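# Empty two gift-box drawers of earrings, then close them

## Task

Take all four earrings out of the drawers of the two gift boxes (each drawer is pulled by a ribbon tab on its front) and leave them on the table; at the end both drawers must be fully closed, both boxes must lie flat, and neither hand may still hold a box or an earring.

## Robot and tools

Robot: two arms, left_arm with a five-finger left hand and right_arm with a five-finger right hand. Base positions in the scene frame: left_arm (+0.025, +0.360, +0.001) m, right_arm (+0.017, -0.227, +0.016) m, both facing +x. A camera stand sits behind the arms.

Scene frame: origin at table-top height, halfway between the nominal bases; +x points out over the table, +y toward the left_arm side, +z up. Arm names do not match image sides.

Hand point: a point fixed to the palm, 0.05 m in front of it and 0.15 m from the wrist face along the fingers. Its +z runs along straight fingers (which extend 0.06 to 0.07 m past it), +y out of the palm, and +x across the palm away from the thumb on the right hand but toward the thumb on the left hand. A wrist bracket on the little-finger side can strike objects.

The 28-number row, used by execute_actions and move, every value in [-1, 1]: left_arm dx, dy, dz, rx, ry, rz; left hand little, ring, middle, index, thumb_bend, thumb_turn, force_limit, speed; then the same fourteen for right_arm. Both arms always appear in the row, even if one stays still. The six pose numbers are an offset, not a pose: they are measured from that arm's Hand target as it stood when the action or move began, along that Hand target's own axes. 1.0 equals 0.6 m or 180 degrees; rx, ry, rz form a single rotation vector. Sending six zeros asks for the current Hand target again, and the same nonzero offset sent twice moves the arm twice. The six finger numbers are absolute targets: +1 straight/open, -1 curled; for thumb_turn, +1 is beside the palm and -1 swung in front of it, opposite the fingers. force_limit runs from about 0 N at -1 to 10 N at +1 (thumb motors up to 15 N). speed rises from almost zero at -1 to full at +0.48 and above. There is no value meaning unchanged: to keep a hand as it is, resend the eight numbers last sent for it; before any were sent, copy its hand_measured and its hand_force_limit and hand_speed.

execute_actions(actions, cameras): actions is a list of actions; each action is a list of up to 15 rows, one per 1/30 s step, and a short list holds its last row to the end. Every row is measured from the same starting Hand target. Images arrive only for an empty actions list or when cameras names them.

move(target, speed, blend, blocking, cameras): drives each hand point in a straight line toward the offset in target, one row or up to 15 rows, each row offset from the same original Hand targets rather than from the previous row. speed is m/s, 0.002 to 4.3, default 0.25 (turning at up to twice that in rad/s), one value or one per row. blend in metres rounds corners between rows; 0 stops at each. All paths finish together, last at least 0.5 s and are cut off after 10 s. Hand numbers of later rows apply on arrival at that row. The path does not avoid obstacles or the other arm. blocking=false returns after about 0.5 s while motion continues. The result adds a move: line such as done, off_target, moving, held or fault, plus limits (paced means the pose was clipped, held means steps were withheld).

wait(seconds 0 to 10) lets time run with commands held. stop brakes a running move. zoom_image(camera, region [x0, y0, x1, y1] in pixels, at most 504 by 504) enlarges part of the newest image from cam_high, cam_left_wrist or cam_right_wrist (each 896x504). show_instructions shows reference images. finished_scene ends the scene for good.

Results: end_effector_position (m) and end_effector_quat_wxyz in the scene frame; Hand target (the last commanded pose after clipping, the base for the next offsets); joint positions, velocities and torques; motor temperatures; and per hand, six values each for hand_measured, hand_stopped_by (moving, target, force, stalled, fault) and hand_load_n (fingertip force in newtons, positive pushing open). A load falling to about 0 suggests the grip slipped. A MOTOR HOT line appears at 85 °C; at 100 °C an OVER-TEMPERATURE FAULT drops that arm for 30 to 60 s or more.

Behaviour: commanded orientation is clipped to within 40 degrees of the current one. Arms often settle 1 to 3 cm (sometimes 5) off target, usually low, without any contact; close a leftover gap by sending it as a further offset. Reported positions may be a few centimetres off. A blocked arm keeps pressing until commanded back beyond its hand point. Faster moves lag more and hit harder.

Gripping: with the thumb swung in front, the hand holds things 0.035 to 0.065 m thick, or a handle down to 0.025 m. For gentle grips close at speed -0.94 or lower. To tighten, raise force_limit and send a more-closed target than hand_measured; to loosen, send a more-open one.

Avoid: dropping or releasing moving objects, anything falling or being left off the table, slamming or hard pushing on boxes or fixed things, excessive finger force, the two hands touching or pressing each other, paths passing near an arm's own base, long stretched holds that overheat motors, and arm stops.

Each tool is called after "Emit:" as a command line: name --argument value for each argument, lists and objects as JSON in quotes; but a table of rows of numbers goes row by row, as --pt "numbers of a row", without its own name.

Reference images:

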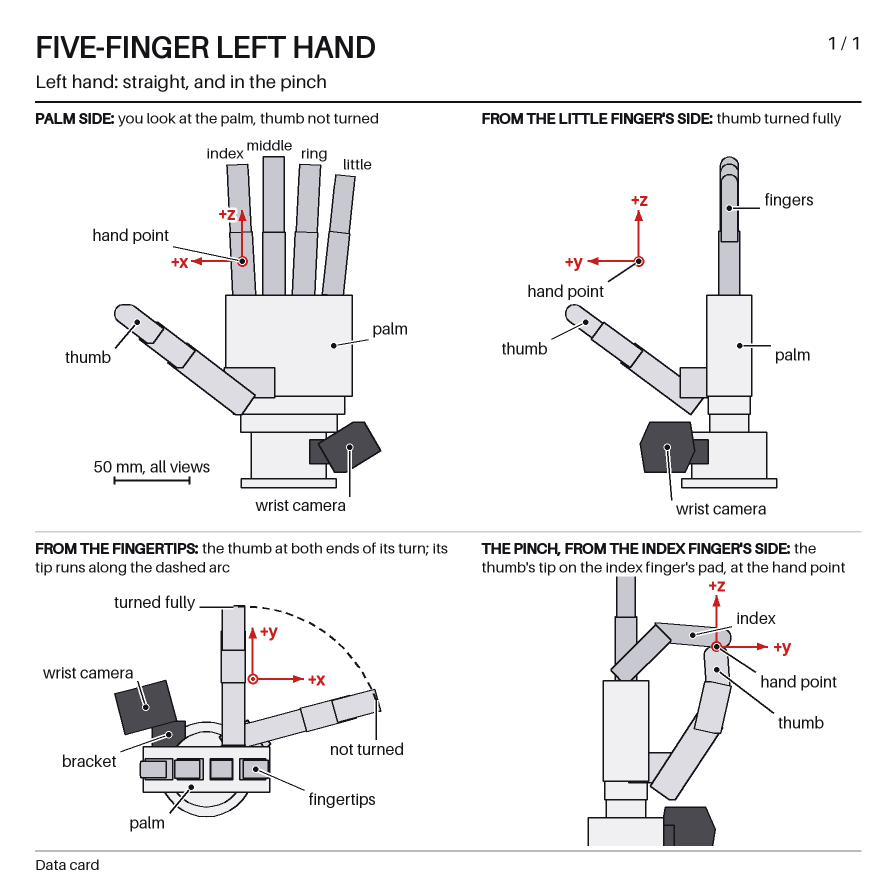

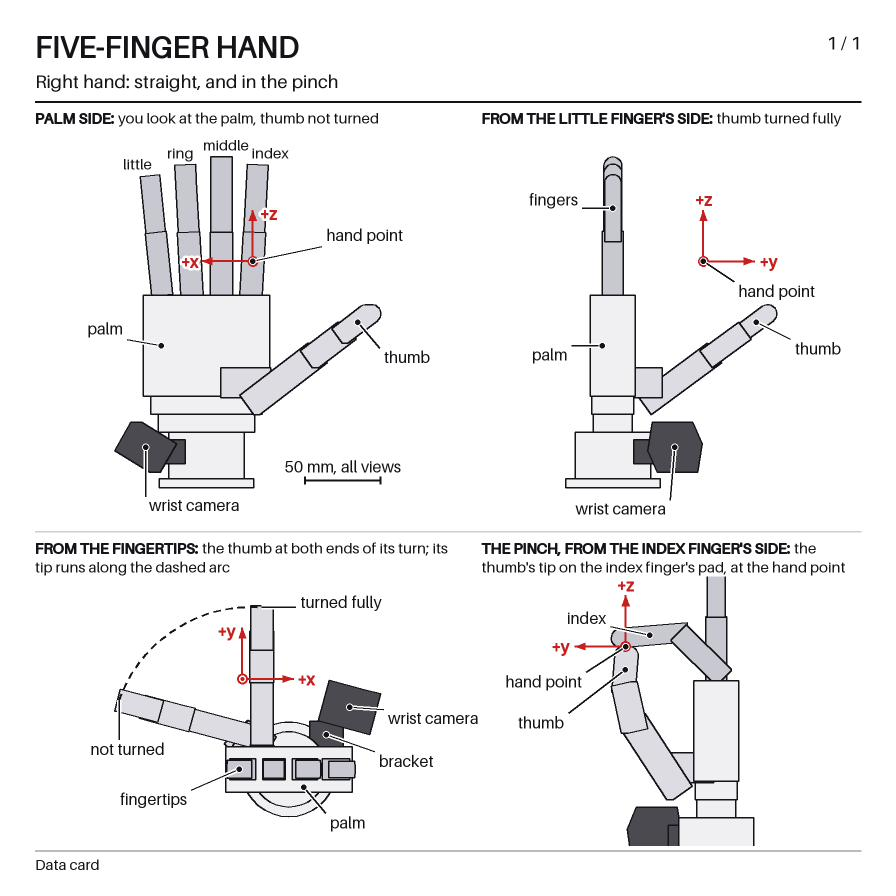

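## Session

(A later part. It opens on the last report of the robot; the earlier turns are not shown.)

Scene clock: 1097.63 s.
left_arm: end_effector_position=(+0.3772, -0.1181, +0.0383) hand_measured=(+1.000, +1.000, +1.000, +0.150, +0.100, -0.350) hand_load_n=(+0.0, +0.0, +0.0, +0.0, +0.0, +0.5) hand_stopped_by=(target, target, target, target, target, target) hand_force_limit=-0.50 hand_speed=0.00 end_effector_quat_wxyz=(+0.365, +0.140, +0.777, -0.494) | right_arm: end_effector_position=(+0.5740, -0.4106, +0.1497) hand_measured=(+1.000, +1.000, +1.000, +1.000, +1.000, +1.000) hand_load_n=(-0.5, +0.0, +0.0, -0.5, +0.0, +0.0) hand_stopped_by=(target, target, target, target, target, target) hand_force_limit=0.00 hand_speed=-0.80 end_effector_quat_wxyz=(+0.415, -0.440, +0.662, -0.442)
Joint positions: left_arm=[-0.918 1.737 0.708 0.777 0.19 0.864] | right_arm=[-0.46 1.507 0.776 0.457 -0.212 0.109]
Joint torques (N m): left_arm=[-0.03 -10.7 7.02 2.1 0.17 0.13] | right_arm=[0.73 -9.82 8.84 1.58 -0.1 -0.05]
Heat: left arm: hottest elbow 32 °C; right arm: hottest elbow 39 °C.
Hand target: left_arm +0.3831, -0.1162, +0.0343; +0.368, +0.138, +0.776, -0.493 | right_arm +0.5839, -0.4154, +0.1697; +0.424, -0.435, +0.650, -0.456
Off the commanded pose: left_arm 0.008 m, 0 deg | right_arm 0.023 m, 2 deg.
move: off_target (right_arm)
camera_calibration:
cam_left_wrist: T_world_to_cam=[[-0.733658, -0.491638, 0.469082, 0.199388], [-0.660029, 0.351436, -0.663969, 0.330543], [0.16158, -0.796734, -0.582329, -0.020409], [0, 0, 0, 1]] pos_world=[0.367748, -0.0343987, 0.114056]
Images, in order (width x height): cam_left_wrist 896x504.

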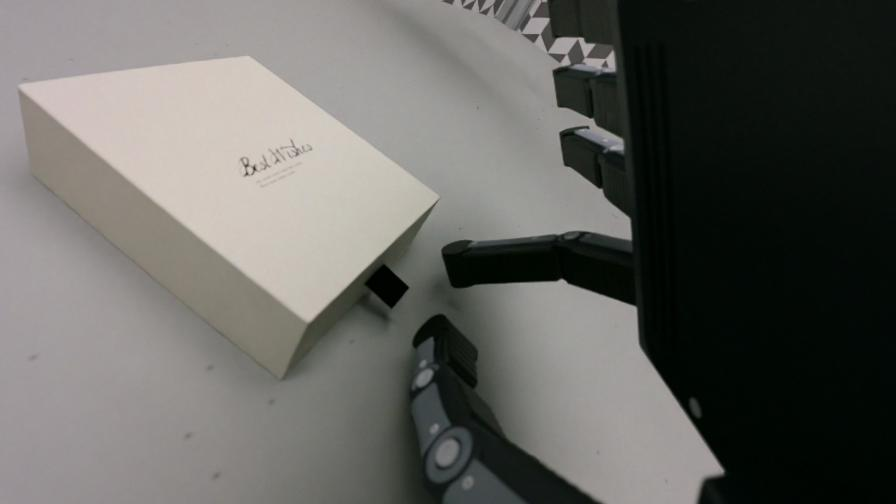

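Emit:
move --target '[-0.0055,0.0315,0.0162,0,0,0,1,1,1,0.15,0.1,-0.35,-0.5,0,0,0,0,0,0,0,1,1,1,1,1,1,0,-0.8]' --speed 0.05 --cameras '["cam_left_wrist"]'

Emit:
zoom_image --camera "cam_left_wrist" --region '[360, 230, 500, 370]'

Scene clock: 1120.10 s.
left_arm: end_effector_position=(+0.3874, -0.1128, +0.0271) hand_measured=(+1.000, +1.000, +1.000, +0.150, +0.100, -0.350) hand_load_n=(+0.0, -0.5, +0.0, +0.0, +0.5, +0.0) hand_stopped_by=(target, target, target, target, target, target) hand_force_limit=-0.50 hand_speed=0.00 end_effector_quat_wxyz=(+0.363, +0.140, +0.776, -0.497) | right_arm: end_effector_position=(+0.5740, -0.4106, +0.1497) hand_measured=(+1.000, +1.000, +1.000, +1.000, +1.000, +1.000) hand_load_n=(+0.0, -0.5, +0.0, +0.0, +0.0, +0.0) hand_stopped_by=(target, target, target, target, target, target) hand_force_limit=0.00 hand_speed=-0.80 end_effector_quat_wxyz=(+0.415, -0.440, +0.662, -0.442)
Joint positions: left_arm=[-0.887 1.774 0.71 0.812 0.224 0.867] | right_arm=[-0.46 1.507 0.776 0.457 -0.212 0.109]
Joint torques (N m): left_arm=[0.44 -9.47 8.73 1.74 0.11 0.16] | right_arm=[0.79 -9.82 8.83 1.57 -0.1 -0.05]
Heat: left arm: hottest elbow 32 °C; right arm: hottest elbow 39 °C.
Hand target: left_arm +0.4007, -0.1150, +0.0216; +0.368, +0.138, +0.776, -0.493 | right_arm +0.5839, -0.4154, +0.1697; +0.424, -0.435, +0.650, -0.456
Off the commanded pose: left_arm 0.014 m, 1 deg | right_arm 0.023 m, 2 deg.
move: off_target (left_arm, right_arm)
camera_calibration:
cam_left_wrist: T_world_to_cam=[[-0.734095, -0.486249, 0.47399, 0.215405], [-0.660821, 0.350923, -0.663452, 0.328164], [0.156269, -0.800259, -0.578935, -0.0227245], [0, 0, 0, 1]] pos_world=[0.378537, -0.028605, 0.102465]
Images, in order (width x height): cam_left_wrist 896x504.

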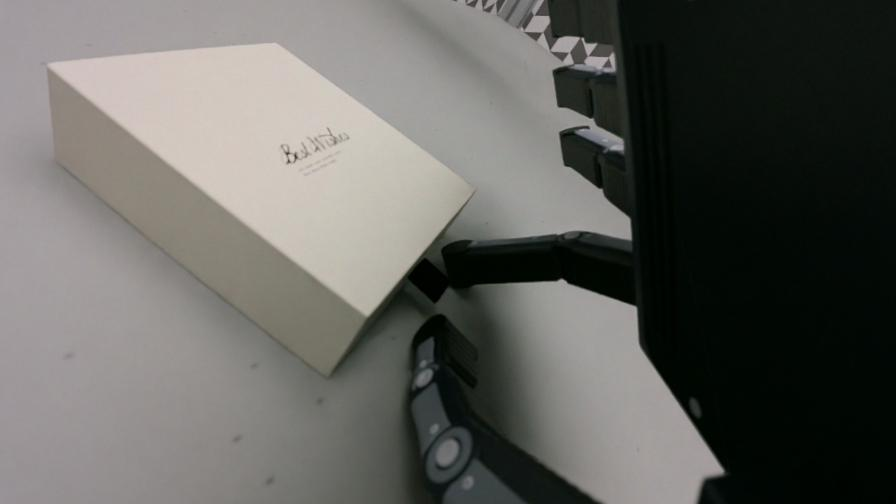

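Scaled by 3.600 from the camera's 896x504 image, which has a finer 1280x720 frame.

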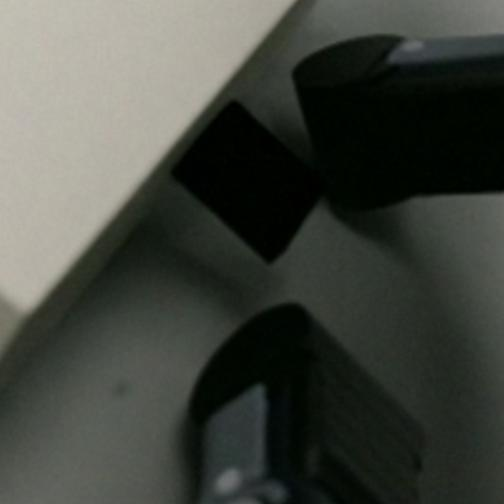

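Emit:
move --pt "0.0003 -0.006 0.0083 0 0 0 1 1 1 0.15 0.1 -0.35 -0.5 0 0 0 0 0 0 0 1 1 1 1 1 1 0 -0.8" --speed 0.05 --cameras '["cam_left_wrist"]'

Emit:
zoom_image --camera "cam_left_wrist" --region '[360, 230, 500, 370]'

Scene clock: 1131.27 s.
left_arm: end_effector_position=(+0.3906, -0.1158, +0.0275) hand_measured=(+1.000, +1.000, +1.000, +0.150, +0.100, -0.350) hand_load_n=(+0.0, +0.0, +0.0, +0.0, +0.0, +0.0) hand_stopped_by=(target, target, target, target, target, target) hand_force_limit=-0.50 hand_speed=0.00 end_effector_quat_wxyz=(+0.365, +0.139, +0.775, -0.497) | right_arm: end_effector_position=(+0.5740, -0.4106, +0.1497) hand_measured=(+1.000, +1.000, +1.000, +1.000, +1.000, +1.000) hand_load_n=(-0.5, +0.0, +0.0, +0.0, +0.0, +0.0) hand_stopped_by=(target, target, target, target, target, target) hand_force_limit=0.00 hand_speed=-0.80 end_effector_quat_wxyz=(+0.415, -0.440, +0.662, -0.442)
Joint positions: left_arm=[-0.887 1.782 0.721 0.812 0.222 0.867] | right_arm=[-0.46 1.507 0.776 0.457 -0.212 0.109]
Joint torques (N m): left_arm=[-0.5 -10.17 9.03 1.39 -0.1 0.14] | right_arm=[0.79 -9.82 8.84 1.58 -0.1 -0.05]
Heat: left arm: hottest elbow 33 °C; right arm: hottest elbow 39 °C.
Hand target: left_arm +0.4006, -0.1211, +0.0226; +0.368, +0.138, +0.776, -0.493 | right_arm +0.5839, -0.4154, +0.1697; +0.424, -0.435, +0.650, -0.456
Off the commanded pose: left_arm 0.012 m, 1 deg | right_arm 0.023 m, 2 deg.
move: off_target (left_arm, right_arm)
camera_calibration:
cam_left_wrist: T_world_to_cam=[[-0.734307, -0.487066, 0.472821, 0.216061], [-0.659695, 0.347879, -0.66617, 0.330861], [0.159985, -0.801091, -0.576765, -0.0270174], [0, 0, 0, 1]] pos_world=[0.381245, -0.031507, 0.102669]
Images, in order (width x height): cam_left_wrist 896x504.

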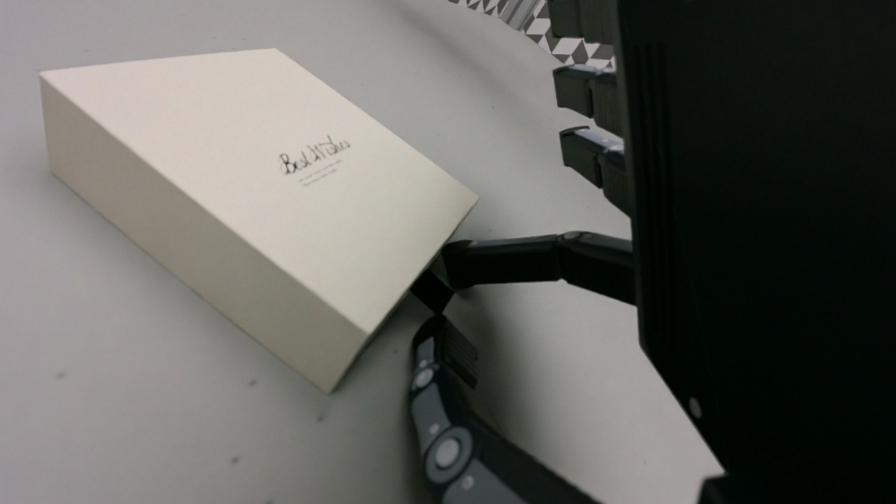

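Scaled by 3.600 from the camera's 896x504 image, which has a finer 1280x720 frame.

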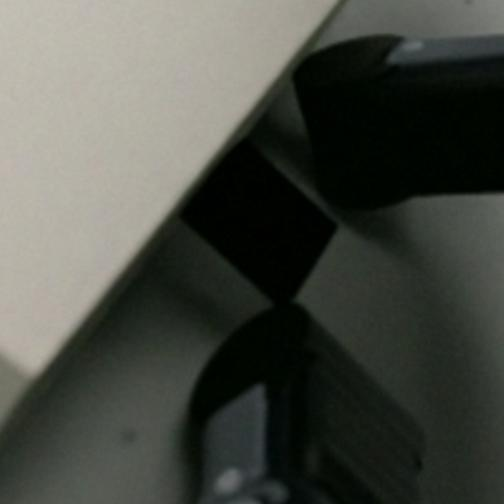

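Emit:
move --pt "-0.0074 0.0074 0.0015 0 0 0 1 1 1 0.15 0.1 -0.35 -0.5 0 0 0 0 0 0 0 1 1 1 1 1 1 0 -0.8" --speed 0.05 --cameras '["cam_left_wrist"]'

Emit:
zoom_image --camera "cam_left_wrist" --region '[360, 230, 500, 370]'

Scene clock: 1145.33 s.
left_arm: end_effector_position=(+0.3928, -0.1167, +0.0276) hand_measured=(+1.000, +1.000, +1.000, +0.150, +0.100, -0.350) hand_load_n=(+0.0, +0.0, -0.5, +0.0, +0.0, +0.0) hand_stopped_by=(target, target, target, target, target, target) hand_force_limit=-0.50 hand_speed=0.00 end_effector_quat_wxyz=(+0.364, +0.140, +0.774, -0.498) | right_arm: end_effector_position=(+0.5740, -0.4106, +0.1497) hand_measured=(+1.000, +1.000, +1.000, +1.000, +1.000, +1.000) hand_load_n=(+0.0, +0.0, +0.0, +0.0, +0.0, -0.5) hand_stopped_by=(target, target, target, target, target, target) hand_force_limit=0.00 hand_speed=-0.80 end_effector_quat_wxyz=(+0.415, -0.440, +0.662, -0.442)
Joint positions: left_arm=[-0.883 1.786 0.727 0.812 0.229 0.868] | right_arm=[-0.46 1.507 0.776 0.457 -0.212 0.109]
Joint torques (N m): left_arm=[0.15 -10.46 9.14 1.33 0.1 0.19] | right_arm=[0.79 -9.82 8.81 1.59 -0.1 -0.05]
Heat: left arm: hottest elbow 34 °C; right arm: hottest elbow 39 °C.
Hand target: left_arm +0.4065, -0.1192, +0.0226; +0.368, +0.138, +0.776, -0.493 | right_arm +0.5839, -0.4154, +0.1697; +0.424, -0.435, +0.650, -0.456
Off the commanded pose: left_arm 0.015 m, 1 deg | right_arm 0.023 m, 2 deg.
move: off_target (left_arm, right_arm)
camera_calibration:
cam_left_wrist: T_world_to_cam=[[-0.735903, -0.483926, 0.473564, 0.218233], [-0.658465, 0.348591, -0.667015, 0.332324], [0.157706, -0.802683, -0.575177, -0.0273748], [0, 0, 0, 1]] pos_world=[0.383739, -0.0322096, 0.102573]
Images, in order (width x height): cam_left_wrist 896x504.

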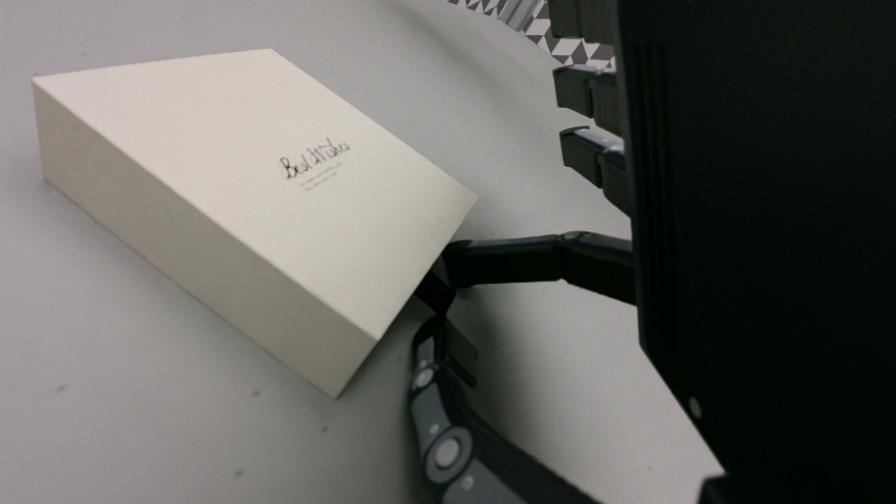

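Scaled by 3.600 from the camera's 896x504 image, which has a finer 1280x720 frame.

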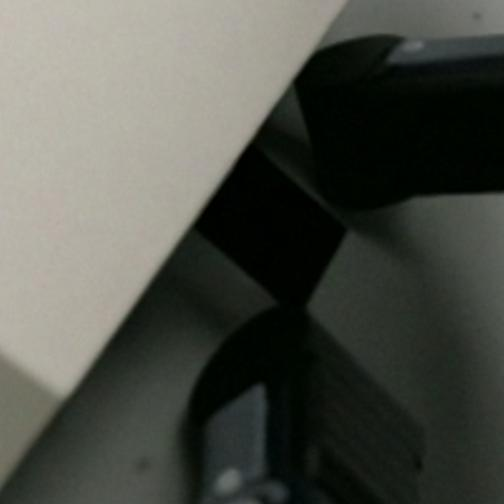

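Emit:
move --pt "-0.0022 -0.077 -0.0407 0.0833 0 0 1 1 1 0.15 0.1 -0.35 -0.5 0 0 0 0 0 0 0 1 1 1 1 1 1 0 -0.8" --pt "0.0107 -0.0467 -0.03 0.0833 0 0 1 1 1 0.15 0.1 -0.35 -0.5 0 0 0 0 0 0 0 1 1 1 1 1 1 0 -0.8" --speed 0.08 --cameras '["cam_left_wrist"]'

Scene clock: 1252.90 s.
left_arm: end_effector_position=(+0.3735, -0.1204, +0.0450) hand_measured=(+1.000, +1.000, +1.000, +0.150, +0.100, -0.350) hand_load_n=(+0.0, +0.0, -0.5, +0.0, +0.5, +0.0) hand_stopped_by=(target, target, target, target, target, target) hand_force_limit=-0.50 hand_speed=0.00 end_effector_quat_wxyz=(+0.346, +0.190, +0.705, -0.589) | right_arm: end_effector_position=(+0.5740, -0.4106, +0.1497) hand_measured=(+1.000, +1.000, +1.000, +1.000, +1.000, +1.000) hand_load_n=(+0.0, +0.0, +0.0, +0.0, +0.0, +0.0) hand_stopped_by=(target, target, target, target, target, target) hand_force_limit=0.00 hand_speed=-0.80 end_effector_quat_wxyz=(+0.415, -0.440, +0.662, -0.442)
Joint positions: left_arm=[-0.83 1.839 0.671 1.094 0.472 0.828] | right_arm=[-0.46 1.507 0.776 0.457 -0.212 0.109]
Joint torques (N m): left_arm=[0.03 -11.05 5.72 2.07 0.14 0.01] | right_arm=[0.79 -9.93 8.81 1.59 -0.1 -0.05]
Heat: left arm: hottest elbow 36 °C; right arm: hottest elbow 39 °C.
Hand target: left_arm +0.3783, -0.1178, +0.0411; +0.347, +0.185, +0.705, -0.590 | right_arm +0.5839, -0.4154, +0.1697; +0.424, -0.435, +0.650, -0.456
Off the commanded pose: left_arm 0.006 m, 1 deg | right_arm 0.023 m, 2 deg.
move: off_target (right_arm)
camera_calibration:
cam_left_wrist: T_world_to_cam=[[-0.826342, -0.258867, 0.500147, 0.253649], [-0.562588, 0.33912, -0.753984, 0.299462], [0.0255722, -0.904425, -0.425865, 0.013069], [0, 0, 0, 1]] pos_world=[0.37774, -0.0240721, 0.104493]
Images, in order (width x height): cam_left_wrist 896x504.

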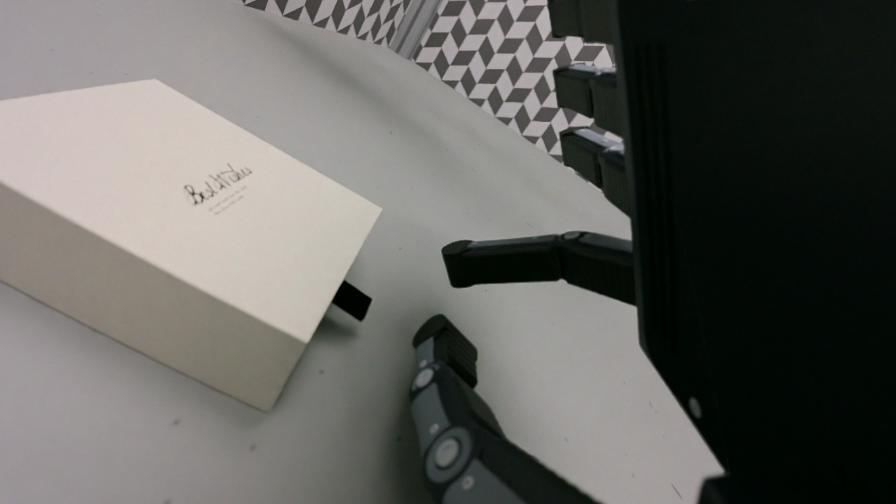

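Emit:
move --pt "0.0053 0.033 0.0055 0 0 0 1 1 1 0.15 0.1 -0.35 -0.5 0 0 0 0 0 0 0 1 1 1 1 1 1 0 -0.8" --speed 0.06 --cameras '["cam_left_wrist"]'

Emit:
zoom_image --camera "cam_left_wrist" --region '[360, 230, 500, 370]'

Scene clock: 1283.07 s.
left_arm: end_effector_position=(+0.3778, -0.1142, +0.0271) hand_measured=(+1.000, +1.000, +1.000, +0.150, +0.100, -0.350) hand_load_n=(+0.0, +0.0, +0.0, +0.0, -1.5, +0.0) hand_stopped_by=(target, target, target, target, target, target) hand_force_limit=-0.50 hand_speed=0.00 end_effector_quat_wxyz=(+0.342, +0.190, +0.707, -0.589) | right_arm: end_effector_position=(+0.5740, -0.4106, +0.1497) hand_measured=(+1.000, +1.000, +1.000, +1.000, +1.000, +1.000) hand_load_n=(+0.0, +0.0, +0.0, +0.0, -0.5, +0.0) hand_stopped_by=(target, target, target, target, target, target) hand_force_limit=0.00 hand_speed=-0.80 end_effector_quat_wxyz=(+0.415, -0.440, +0.662, -0.442)
Joint positions: left_arm=[-0.81 1.889 0.671 1.136 0.496 0.828] | right_arm=[-0.46 1.507 0.776 0.457 -0.212 0.109]
Joint torques (N m): left_arm=[-0.15 -10.58 7.35 2.11 0.13 0.05] | right_arm=[0.79 -9.82 8.83 1.58 -0.1 -0.05]
Heat: left arm: hottest elbow 34 °C; right arm: hottest elbow 39 °C.
Hand target: left_arm +0.3902, -0.1168, +0.0248; +0.347, +0.185, +0.705, -0.590 | right_arm +0.5839, -0.4154, +0.1697; +0.424, -0.435, +0.650, -0.456
Off the commanded pose: left_arm 0.013 m, 1 deg | right_arm 0.023 m, 2 deg.
move: off_target (left_arm, right_arm)
camera_calibration:
cam_left_wrist: T_world_to_cam=[[-0.823833, -0.257897, 0.504765, 0.26685], [-0.56652, 0.345078, -0.748316, 0.288337], [0.0188054, -0.902447, -0.430391, 0.0139746], [0, 0, 0, 1]] pos_world=[0.382926, -0.0180674, 0.087085]
Images, in order (width x height): cam_left_wrist 896x504.

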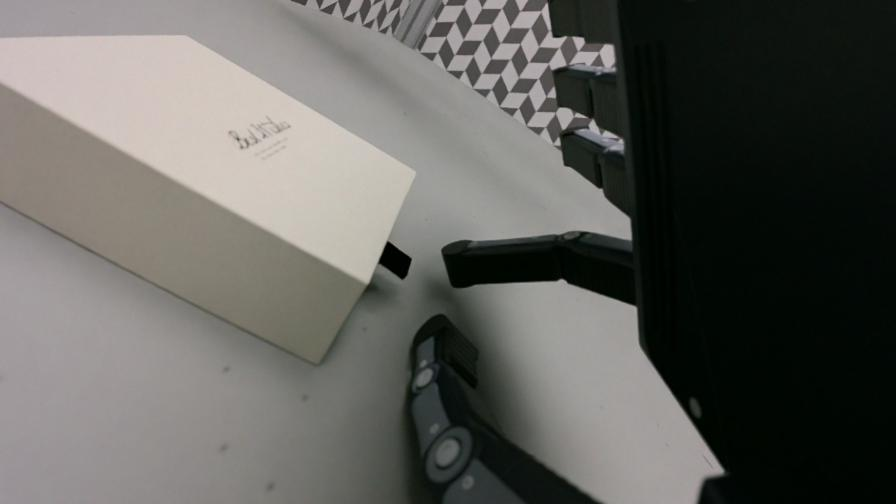

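Scaled by 3.600 from the camera's 896x504 image, which has a finer 1280x720 frame.

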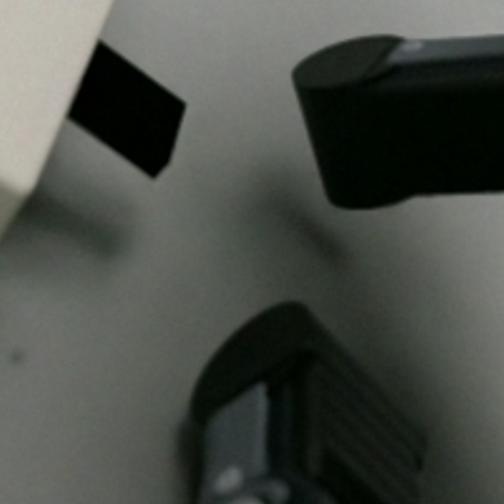

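Emit:
move --pt "-0.013 0.003 0.009 0 0 0 1 1 1 0.15 0.1 -0.35 -0.5 0 0 0 0 0 0 0 1 1 1 1 1 1 0 -0.8" --speed 0.06 --cameras '["cam_left_wrist"]'

Emit:
zoom_image --camera "cam_left_wrist" --region '[360, 230, 500, 370]'

Scene clock: 1301.33 s.
left_arm: end_effector_position=(+0.3864, -0.1168, +0.0306) hand_measured=(+1.000, +1.000, +1.000, +0.150, +0.100, -0.350) hand_load_n=(+0.0, +0.0, +0.0, +0.0, +0.0, +0.0) hand_stopped_by=(target, target, target, target, target, target) hand_force_limit=-0.50 hand_speed=0.00 end_effector_quat_wxyz=(+0.346, +0.190, +0.704, -0.590) | right_arm: end_effector_position=(+0.5740, -0.4106, +0.1497) hand_measured=(+1.000, +1.000, +1.000, +1.000, +1.000, +1.000) hand_load_n=(+0.0, +0.0, +0.0, +0.0, +0.0, -0.5) hand_stopped_by=(target, target, target, target, target, target) hand_force_limit=0.00 hand_speed=-0.80 end_effector_quat_wxyz=(+0.415, -0.440, +0.662, -0.442)
Joint positions: left_arm=[-0.801 1.893 0.69 1.13 0.502 0.828] | right_arm=[-0.46 1.507 0.776 0.457 -0.212 0.109]
Joint torques (N m): left_arm=[0.15 -10.4 7.82 1.36 0.17 0.03] | right_arm=[0.73 -9.88 8.81 1.58 -0.1 -0.05]
Heat: left arm: hottest elbow 34 °C; right arm: hottest elbow 39 °C.
Hand target: left_arm +0.3982, -0.1204, +0.0286; +0.347, +0.185, +0.705, -0.590 | right_arm +0.5839, -0.4154, +0.1697; +0.424, -0.435, +0.650, -0.456
Off the commanded pose: left_arm 0.013 m, 1 deg | right_arm 0.023 m, 2 deg.
move: off_target (left_arm, right_arm)
camera_calibration:
cam_left_wrist: T_world_to_cam=[[-0.825948, -0.257071, 0.501721, 0.27242], [-0.563232, 0.338303, -0.753871, 0.29487], [0.0240647, -0.905243, -0.424212, 0.0103296], [0, 0, 0, 1]] pos_world=[0.390837, -0.0203734, 0.0899972]
Images, in order (width x height): cam_left_wrist 896x504.

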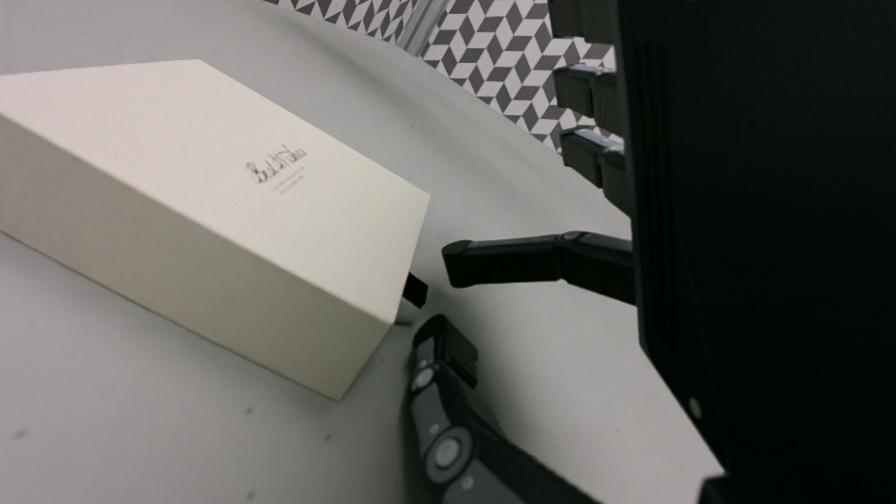

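Scaled by 3.600 from the camera's 896x504 image, which has a finer 1280x720 frame.

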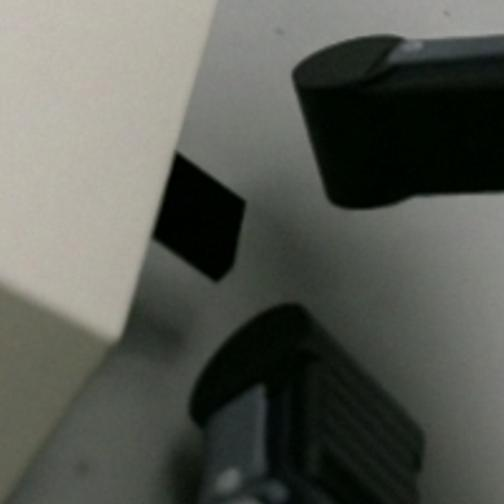

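Emit:
move --pt "-0.0065 0.0057 0.0093 0 0 0 1 1 1 0.15 0.1 -0.35 -0.5 0 0 0 0 0 0 0 1 1 1 1 1 1 0 -0.8" --speed 0.06 --cameras '["cam_left_wrist"]'

Emit:
zoom_image --camera "cam_left_wrist" --region '[360, 230, 500, 370]'

Scene clock: 1354.53 s.
left_arm: end_effector_position=(+0.3922, -0.1206, +0.0304) hand_measured=(+1.000, +1.000, +1.000, +0.150, +0.100, -0.350) hand_load_n=(+0.0, +0.0, +0.0, +0.0, +0.0, +0.0) hand_stopped_by=(target, target, target, target, target, target) hand_force_limit=-0.50 hand_speed=0.00 end_effector_quat_wxyz=(+0.345, +0.189, +0.705, -0.590) | right_arm: end_effector_position=(+0.5740, -0.4106, +0.1497) hand_measured=(+1.000, +1.000, +1.000, +1.000, +1.000, +1.000) hand_load_n=(+0.0, +0.0, +0.0, +0.0, +0.0, +0.0) hand_stopped_by=(target, target, target, target, target, target) hand_force_limit=0.00 hand_speed=-0.80 end_effector_quat_wxyz=(+0.415, -0.440, +0.662, -0.442)
Joint positions: left_arm=[-0.797 1.902 0.71 1.117 0.507 0.828] | right_arm=[-0.46 1.507 0.776 0.457 -0.212 0.109]
Joint torques (N m): left_arm=[-0.09 -10.93 8.02 1.26 0.17 0.04] | right_arm=[0.73 -9.82 8.83 1.58 -0.1 -0.05]
Heat: left arm: hottest elbow 34 °C; right arm: hottest elbow 39 °C.
Hand target: left_arm +0.4047, -0.1244, +0.0285; +0.347, +0.185, +0.705, -0.590 | right_arm +0.5839, -0.4154, +0.1697; +0.424, -0.435, +0.650, -0.456
Off the commanded pose: left_arm 0.013 m, 1 deg | right_arm 0.023 m, 2 deg.
move: off_target (left_arm, right_arm)
camera_calibration:
cam_left_wrist: T_world_to_cam=[[-0.825494, -0.257058, 0.502475, 0.276168], [-0.563932, 0.338973, -0.753046, 0.299546], [0.0232515, -0.904996, -0.424784, 0.00704296], [0, 0, 0, 1]] pos_world=[0.396735, -0.0241728, 0.0897962]
Images, in order (width x height): cam_left_wrist 896x504.

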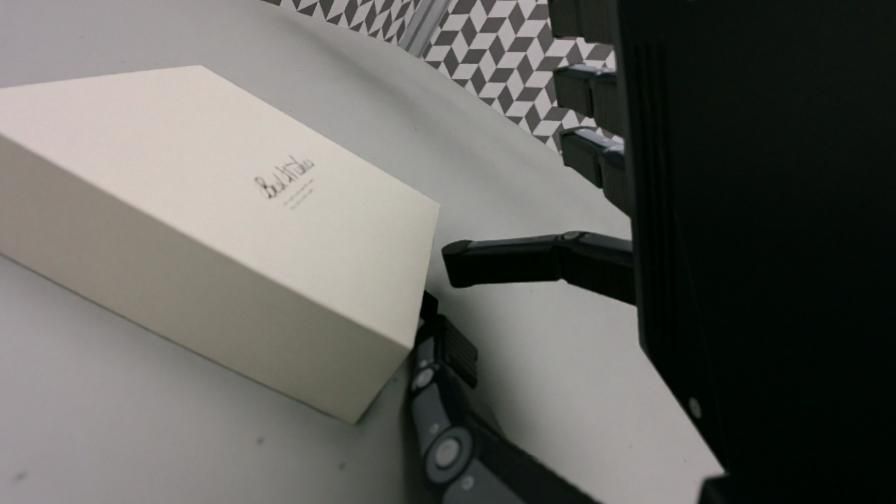

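Scaled by 3.600 from the camera's 896x504 image, which has a finer 1280x720 frame.

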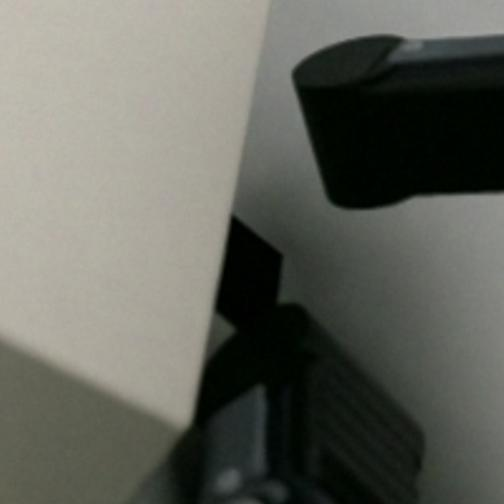

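Emit:
move --target '[0,0,0,0,0,0,1,1,1,-0.5,0.1,-0.35,-0.4,-0.9,0,0,0,0,0,0,1,1,1,1,1,1,0,-0.8]' --speed 0.05 --cameras '["cam_left_wrist"]'

Emit:
zoom_image --camera "cam_left_wrist" --region '[360, 230, 500, 370]'

Scene clock: 1373.37 s.
left_arm: end_effector_position=(+0.3921, -0.1206, +0.0303) hand_measured=(+1.000, +1.000, +1.000, -0.118, +0.100, -0.350) hand_load_n=(+0.0, +0.0, +0.0, +5.5, +1.5, -0.5) hand_stopped_by=(target, target, target, force, target, target) hand_force_limit=-0.40 hand_speed=-0.90 end_effector_quat_wxyz=(+0.345, +0.190, +0.705, -0.590) | right_arm: end_effector_position=(+0.5740, -0.4106, +0.1497) hand_measured=(+1.000, +1.000, +1.000, +1.000, +1.000, +1.000) hand_load_n=(+0.0, +0.0, +0.0, +0.0, +0.0, +0.0) hand_stopped_by=(target, target, target, target, target, target) hand_force_limit=0.00 hand_speed=-0.80 end_effector_quat_wxyz=(+0.415, -0.440, +0.662, -0.442)
Joint positions: left_arm=[-0.797 1.902 0.71 1.117 0.507 0.828] | right_arm=[-0.46 1.507 0.776 0.457 -0.212 0.109]
Joint torques (N m): left_arm=[0.09 -11.28 8.01 1.21 0.15 0.01] | right_arm=[0.79 -9.76 8.83 1.58 -0.1 -0.06]
Heat: left arm: hottest elbow 34 °C; right arm: hottest elbow 39 °C.
Hand target: left_arm +0.4046, -0.1243, +0.0284; +0.347, +0.185, +0.705, -0.590 | right_arm +0.5839, -0.4154, +0.1697; +0.424, -0.435, +0.650, -0.456
Off the commanded pose: left_arm 0.013 m, 1 deg | right_arm 0.023 m, 2 deg.
move: off_target (left_arm, right_arm)
camera_calibration:
cam_left_wrist: T_world_to_cam=[[-0.825468, -0.256937, 0.50258, 0.276119], [-0.563987, 0.339399, -0.752813, 0.299425], [0.0228499, -0.904871, -0.425072, 0.00719101], [0, 0, 0, 1]] pos_world=[0.396634, -0.0241725, 0.0896956]
Images, in order (width x height): cam_left_wrist 896x504.

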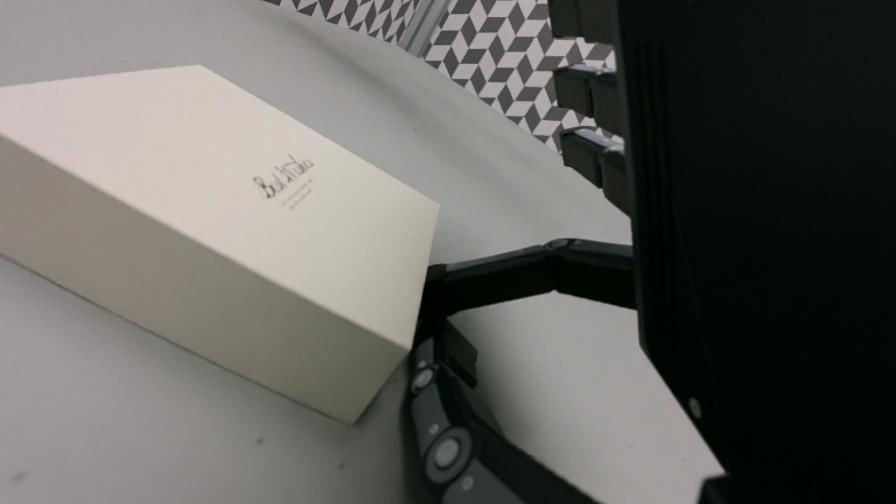

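Scaled by 3.600 from the camera's 896x504 image, which has a finer 1280x720 frame.

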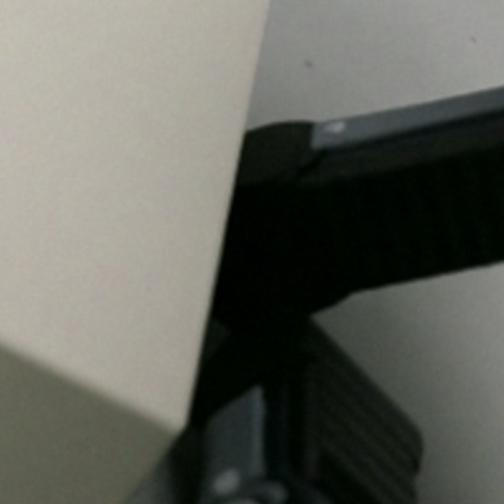

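Emit:
move --target '[0.0456,-0.0508,-0.0137,0,0,0,1,1,1,-0.5,0.1,-0.35,-0.4,-0.9,0,0,0,0,0,0,1,1,1,1,1,1,0,-0.8]' --speed 0.05 --cameras '["cam_left_wrist","cam_high"]'

Scene clock: 1383.47 s.
left_arm: end_effector_position=(+0.3711, -0.1257, +0.0279) hand_measured=(+1.000, +1.000, +1.000, -0.118, +0.100, -0.350) hand_load_n=(+0.0, -0.5, +0.0, +5.0, +1.5, +0.0) hand_stopped_by=(target, target, target, force, target, target) hand_force_limit=-0.40 hand_speed=-0.90 end_effector_quat_wxyz=(+0.350, +0.185, +0.708, -0.585) | right_arm: end_effector_position=(+0.5740, -0.4106, +0.1497) hand_measured=(+1.000, +1.000, +1.000, +1.000, +1.000, +1.000) hand_load_n=(+0.0, +0.0, +0.0, +0.0, +0.0, +0.0) hand_stopped_by=(target, target, target, target, target, target) hand_force_limit=0.00 hand_speed=-0.80 end_effector_quat_wxyz=(+0.415, -0.440, +0.662, -0.442)
Joint positions: left_arm=[-0.85 1.891 0.677 1.134 0.436 0.828] | right_arm=[-0.46 1.507 0.776 0.457 -0.212 0.109]
Joint torques (N m): left_arm=[-1.49 -12.98 4.22 1.98 -0.05 -0.06] | right_arm=[0.79 -9.82 8.83 1.58 -0.1 -0.05]
Heat: left arm: hottest elbow 34 °C; right arm: hottest elbow 39 °C.
Hand target: left_arm +0.3631, -0.1277, +0.0312; +0.347, +0.185, +0.705, -0.590 | right_arm +0.5839, -0.4154, +0.1697; +0.424, -0.435, +0.650, -0.456
Off the commanded pose: left_arm 0.009 m, 1 deg | right_arm 0.023 m, 2 deg.
move: off_target (right_arm)
camera_calibration:
cam_left_wrist: T_world_to_cam=[[-0.82116, -0.274839, 0.500159, 0.255007], [-0.569352, 0.334386, -0.751015, 0.288809], [0.0391619, -0.901471, -0.431065, -0.00341864], [0, 0, 0, 1]] pos_world=[0.37397, -0.0295697, 0.0878824]
Images, in order (width x height): cam_high 896x504, cam_left_wrist 896x504.

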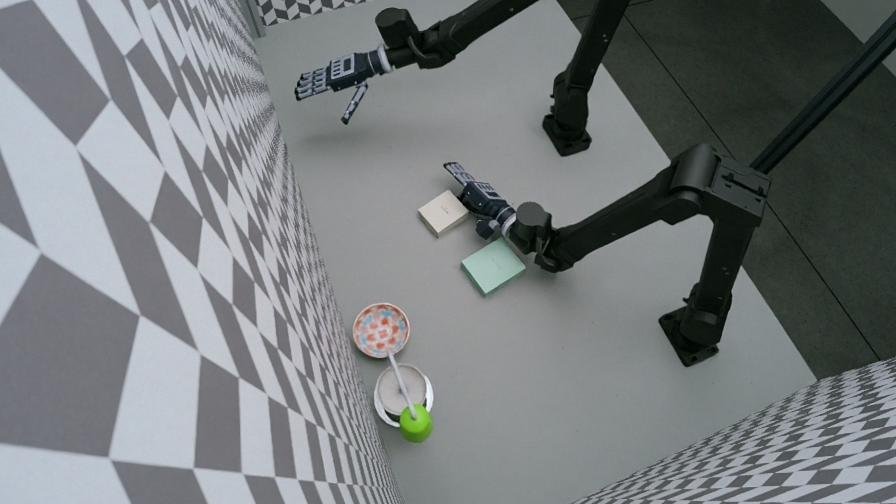

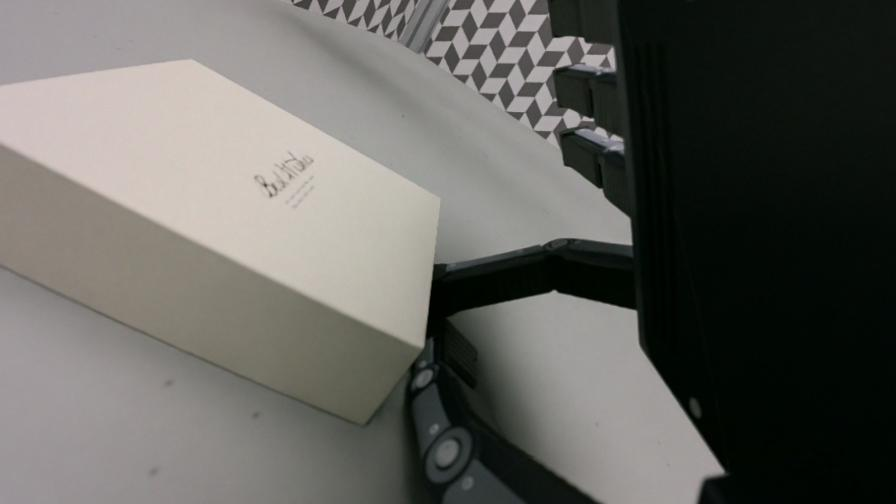

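Emit:
move --pt "0 0 0 0 0 0 -1 -1 1 -0.5 0.1 -0.35 -0.4 -0.9 -0.0553 -0.109 -0.0882 -0.3018 -0.4151 -0.5748 -1 -1 1 1 0.5 -1 0 0" --pt "0 0 0 0 0 0 -1 -1 1 -0.5 0.1 -0.35 -0.4 -0.9 -0.302 0.0723 -0.326 -0.3018 -0.4151 -0.5748 -1 -1 1 1 0.5 -1 0 0" --speed 0.25 --cameras '["all"]'

Scene clock: 1528.00 s.
left_arm: end_effector_position=(+0.3712, -0.1256, +0.0278) hand_measured=(-1.000, -1.000, +1.000, -0.118, +0.100, -0.350) hand_load_n=(+0.0, +0.0, +0.0, +5.0, +1.5, +0.5) hand_stopped_by=(target, target, target, force, target, target) hand_force_limit=-0.40 hand_speed=-0.90 end_effector_quat_wxyz=(+0.350, +0.184, +0.708, -0.585) | right_arm: end_effector_position=(+0.4401, -0.1919, +0.1904) hand_measured=(-1.000, -1.000, +1.000, +1.000, +0.500, -1.000) hand_load_n=(+0.0, +0.0, +0.5, +0.0, +0.0, +0.0) hand_stopped_by=(target, target, target, target, target, target) hand_force_limit=0.00 hand_speed=0.00 end_effector_quat_wxyz=(+0.001, +0.992, +0.124, -0.017)
Joint positions: left_arm=[-0.85 1.891 0.677 1.134 0.435 0.827] | right_arm=[0.217 1.552 1.372 -1.424 -0.001 -1.592]
Joint torques (N m): left_arm=[-1.55 -12.81 4.18 2.04 -0.04 -0.03] | right_arm=[1.14 -12.45 6.84 0.06 0.07 0.06]
Heat: left arm: hottest elbow 32 °C; right arm: hottest elbow 41 °C.
Hand target: left_arm +0.3631, -0.1277, +0.0312; +0.347, +0.185, +0.705, -0.590 | right_arm +0.4381, -0.1901, +0.1998; +0.001, +0.993, +0.121, -0.001
Off the commanded pose: left_arm 0.009 m, 1 deg | right_arm 0.010 m, 2 deg.
move: done
camera_calibration:
cam_left_wrist: T_world_to_cam=[[-0.820591, -0.275452, 0.500756, 0.254806], [-0.570139, 0.333765, -0.750695, 0.289115], [0.0396451, -0.901514, -0.430931, -0.00361646], [0, 0, 0, 1]] pos_world=[0.374071, -0.02957, 0.0878828]
cam_right_wrist: T_world_to_cam=[[0.496409, -0.868052, -0.00797379, -0.383614], [-0.791595, -0.456417, 0.406277, 0.204497], [-0.356309, -0.195368, -0.913715, 0.404661], [0, 0, 0, 1]] pos_world=[0.496492, -0.160603, 0.283603]

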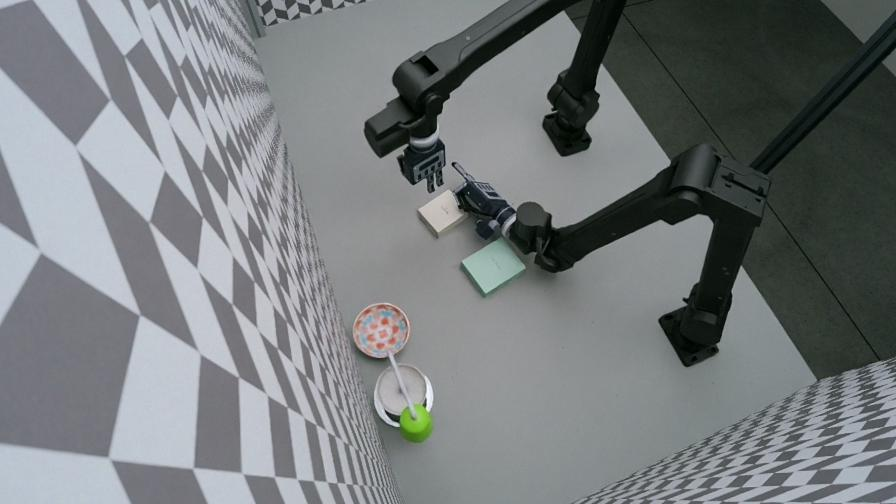

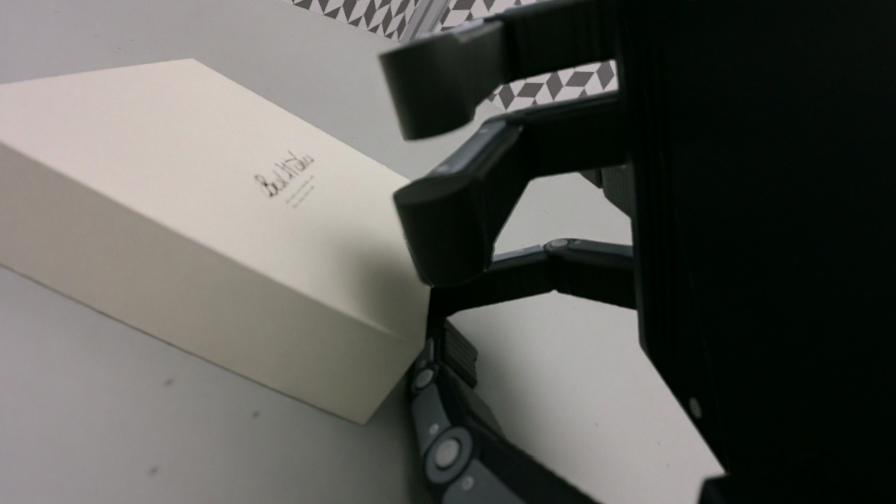

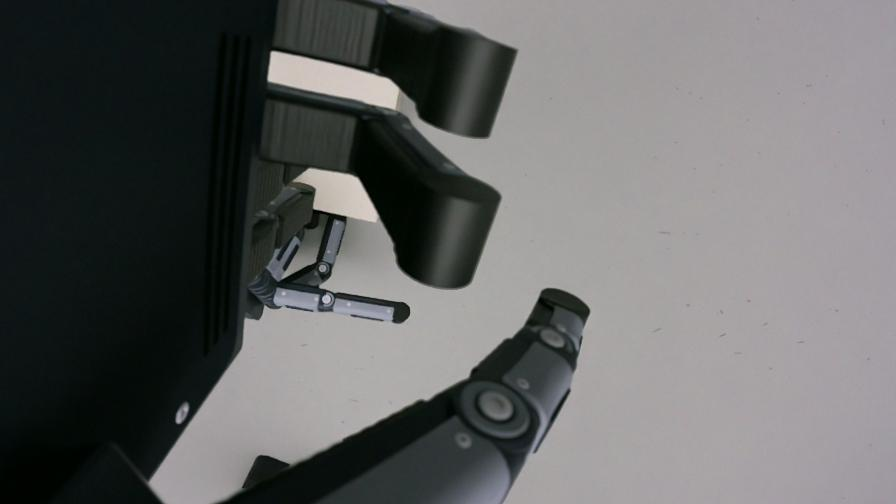

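Emit:
move --target '[0,0,0,0,0,0,-1,-1,1,-0.5,0.1,-0.35,-0.4,-0.9,0.0258,-0.021,0.1163,0,0,0,-1,-1,1,1,0.5,-1,0,0]' --speed 0.12 --cameras '["all"]'

Scene clock: 1550.57 s.
left_arm: end_effector_position=(+0.3712, -0.1256, +0.0278) hand_measured=(-1.000, -1.000, +1.000, -0.118, +0.100, -0.350) hand_load_n=(+0.0, +0.0, +0.0, +5.0, +1.5, +0.0) hand_stopped_by=(target, target, target, force, target, target) hand_force_limit=-0.40 hand_speed=-0.90 end_effector_quat_wxyz=(+0.350, +0.184, +0.708, -0.585) | right_arm: end_effector_position=(+0.4497, -0.1793, +0.1339) hand_measured=(-1.000, -1.000, +1.000, +1.000, +0.500, -1.000) hand_load_n=(+0.0, +0.0, +0.5, +0.0, +0.0, +0.0) hand_stopped_by=(target, target, target, target, target, target) hand_force_limit=0.00 hand_speed=0.00 end_effector_quat_wxyz=(+0.000, +0.993, +0.121, -0.001)
Joint positions: left_arm=[-0.85 1.891 0.677 1.134 0.435 0.827] | right_arm=[0.239 1.598 1.277 -1.251 -0.001 -1.564]
Joint torques (N m): left_arm=[-1.55 -12.63 4.14 1.87 -0.04 -0.05] | right_arm=[1.61 -9.99 6.9 0.1 0.08 0.06]
Heat: left arm: hottest elbow 32 °C; right arm: hottest elbow 40 °C.
Hand target: left_arm +0.3631, -0.1277, +0.0312; +0.347, +0.185, +0.705, -0.590 | right_arm +0.4499, -0.1743, +0.1300; +0.001, +0.993, +0.121, -0.001
Off the commanded pose: left_arm 0.009 m, 1 deg | right_arm 0.006 m, 0 deg.
move: done
camera_calibration:
cam_left_wrist: T_world_to_cam=[[-0.820591, -0.275452, 0.500756, 0.254806], [-0.570139, 0.333765, -0.750695, 0.289115], [0.0396451, -0.901514, -0.430931, -0.00361646], [0, 0, 0, 1]] pos_world=[0.374071, -0.02957, 0.0878828]
cam_right_wrist: T_world_to_cam=[[0.491154, -0.871071, 0.00172464, -0.377398], [-0.806691, -0.454105, 0.378203, 0.251766], [-0.328658, -0.187147, -0.925721, 0.349612], [0, 0, 0, 1]] pos_world=[0.503361, -0.148983, 0.229075]

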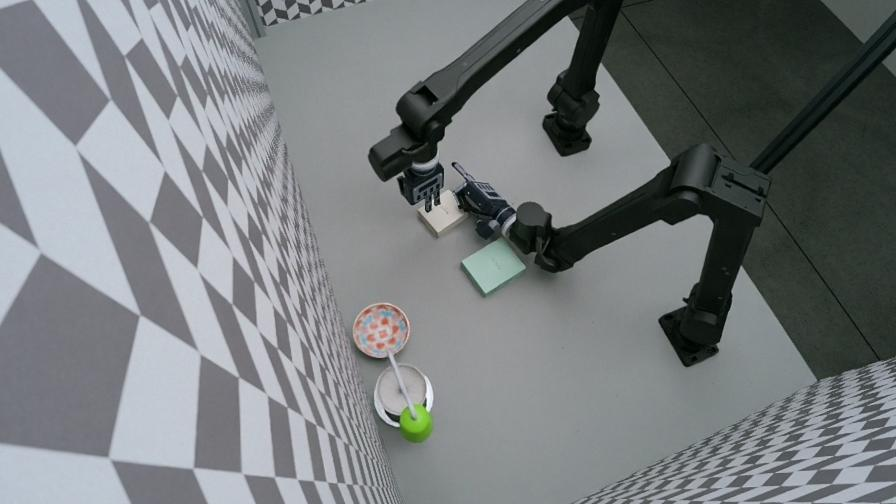

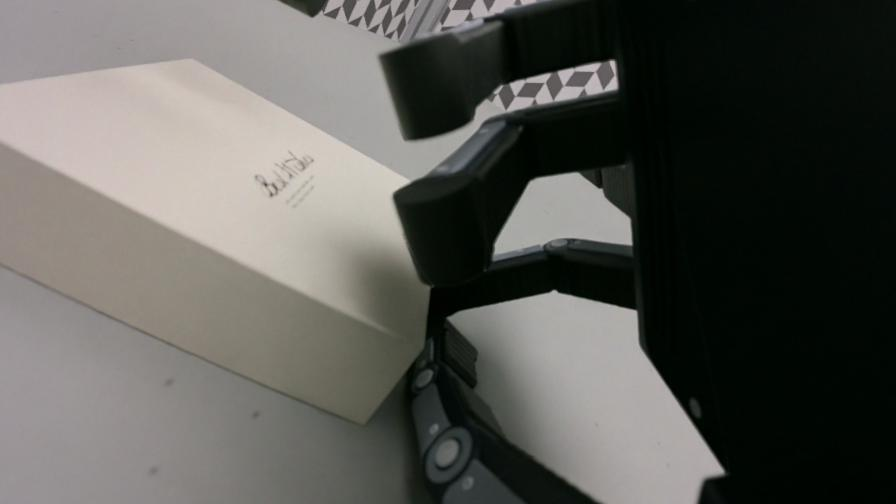

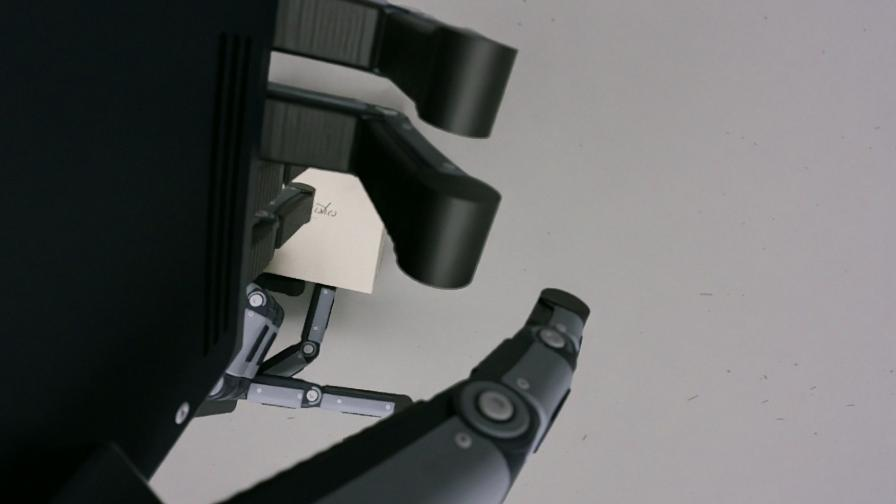

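Emit:
zoom_image --camera "cam_high" --region '[380, 140, 520, 250]'

Scaled by 3.600 from the camera's 896x504 image, which has a finer 1280x720 frame.

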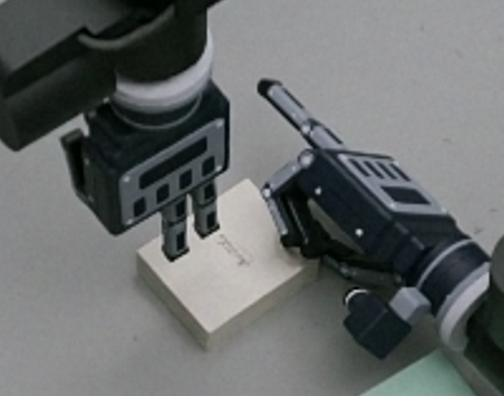

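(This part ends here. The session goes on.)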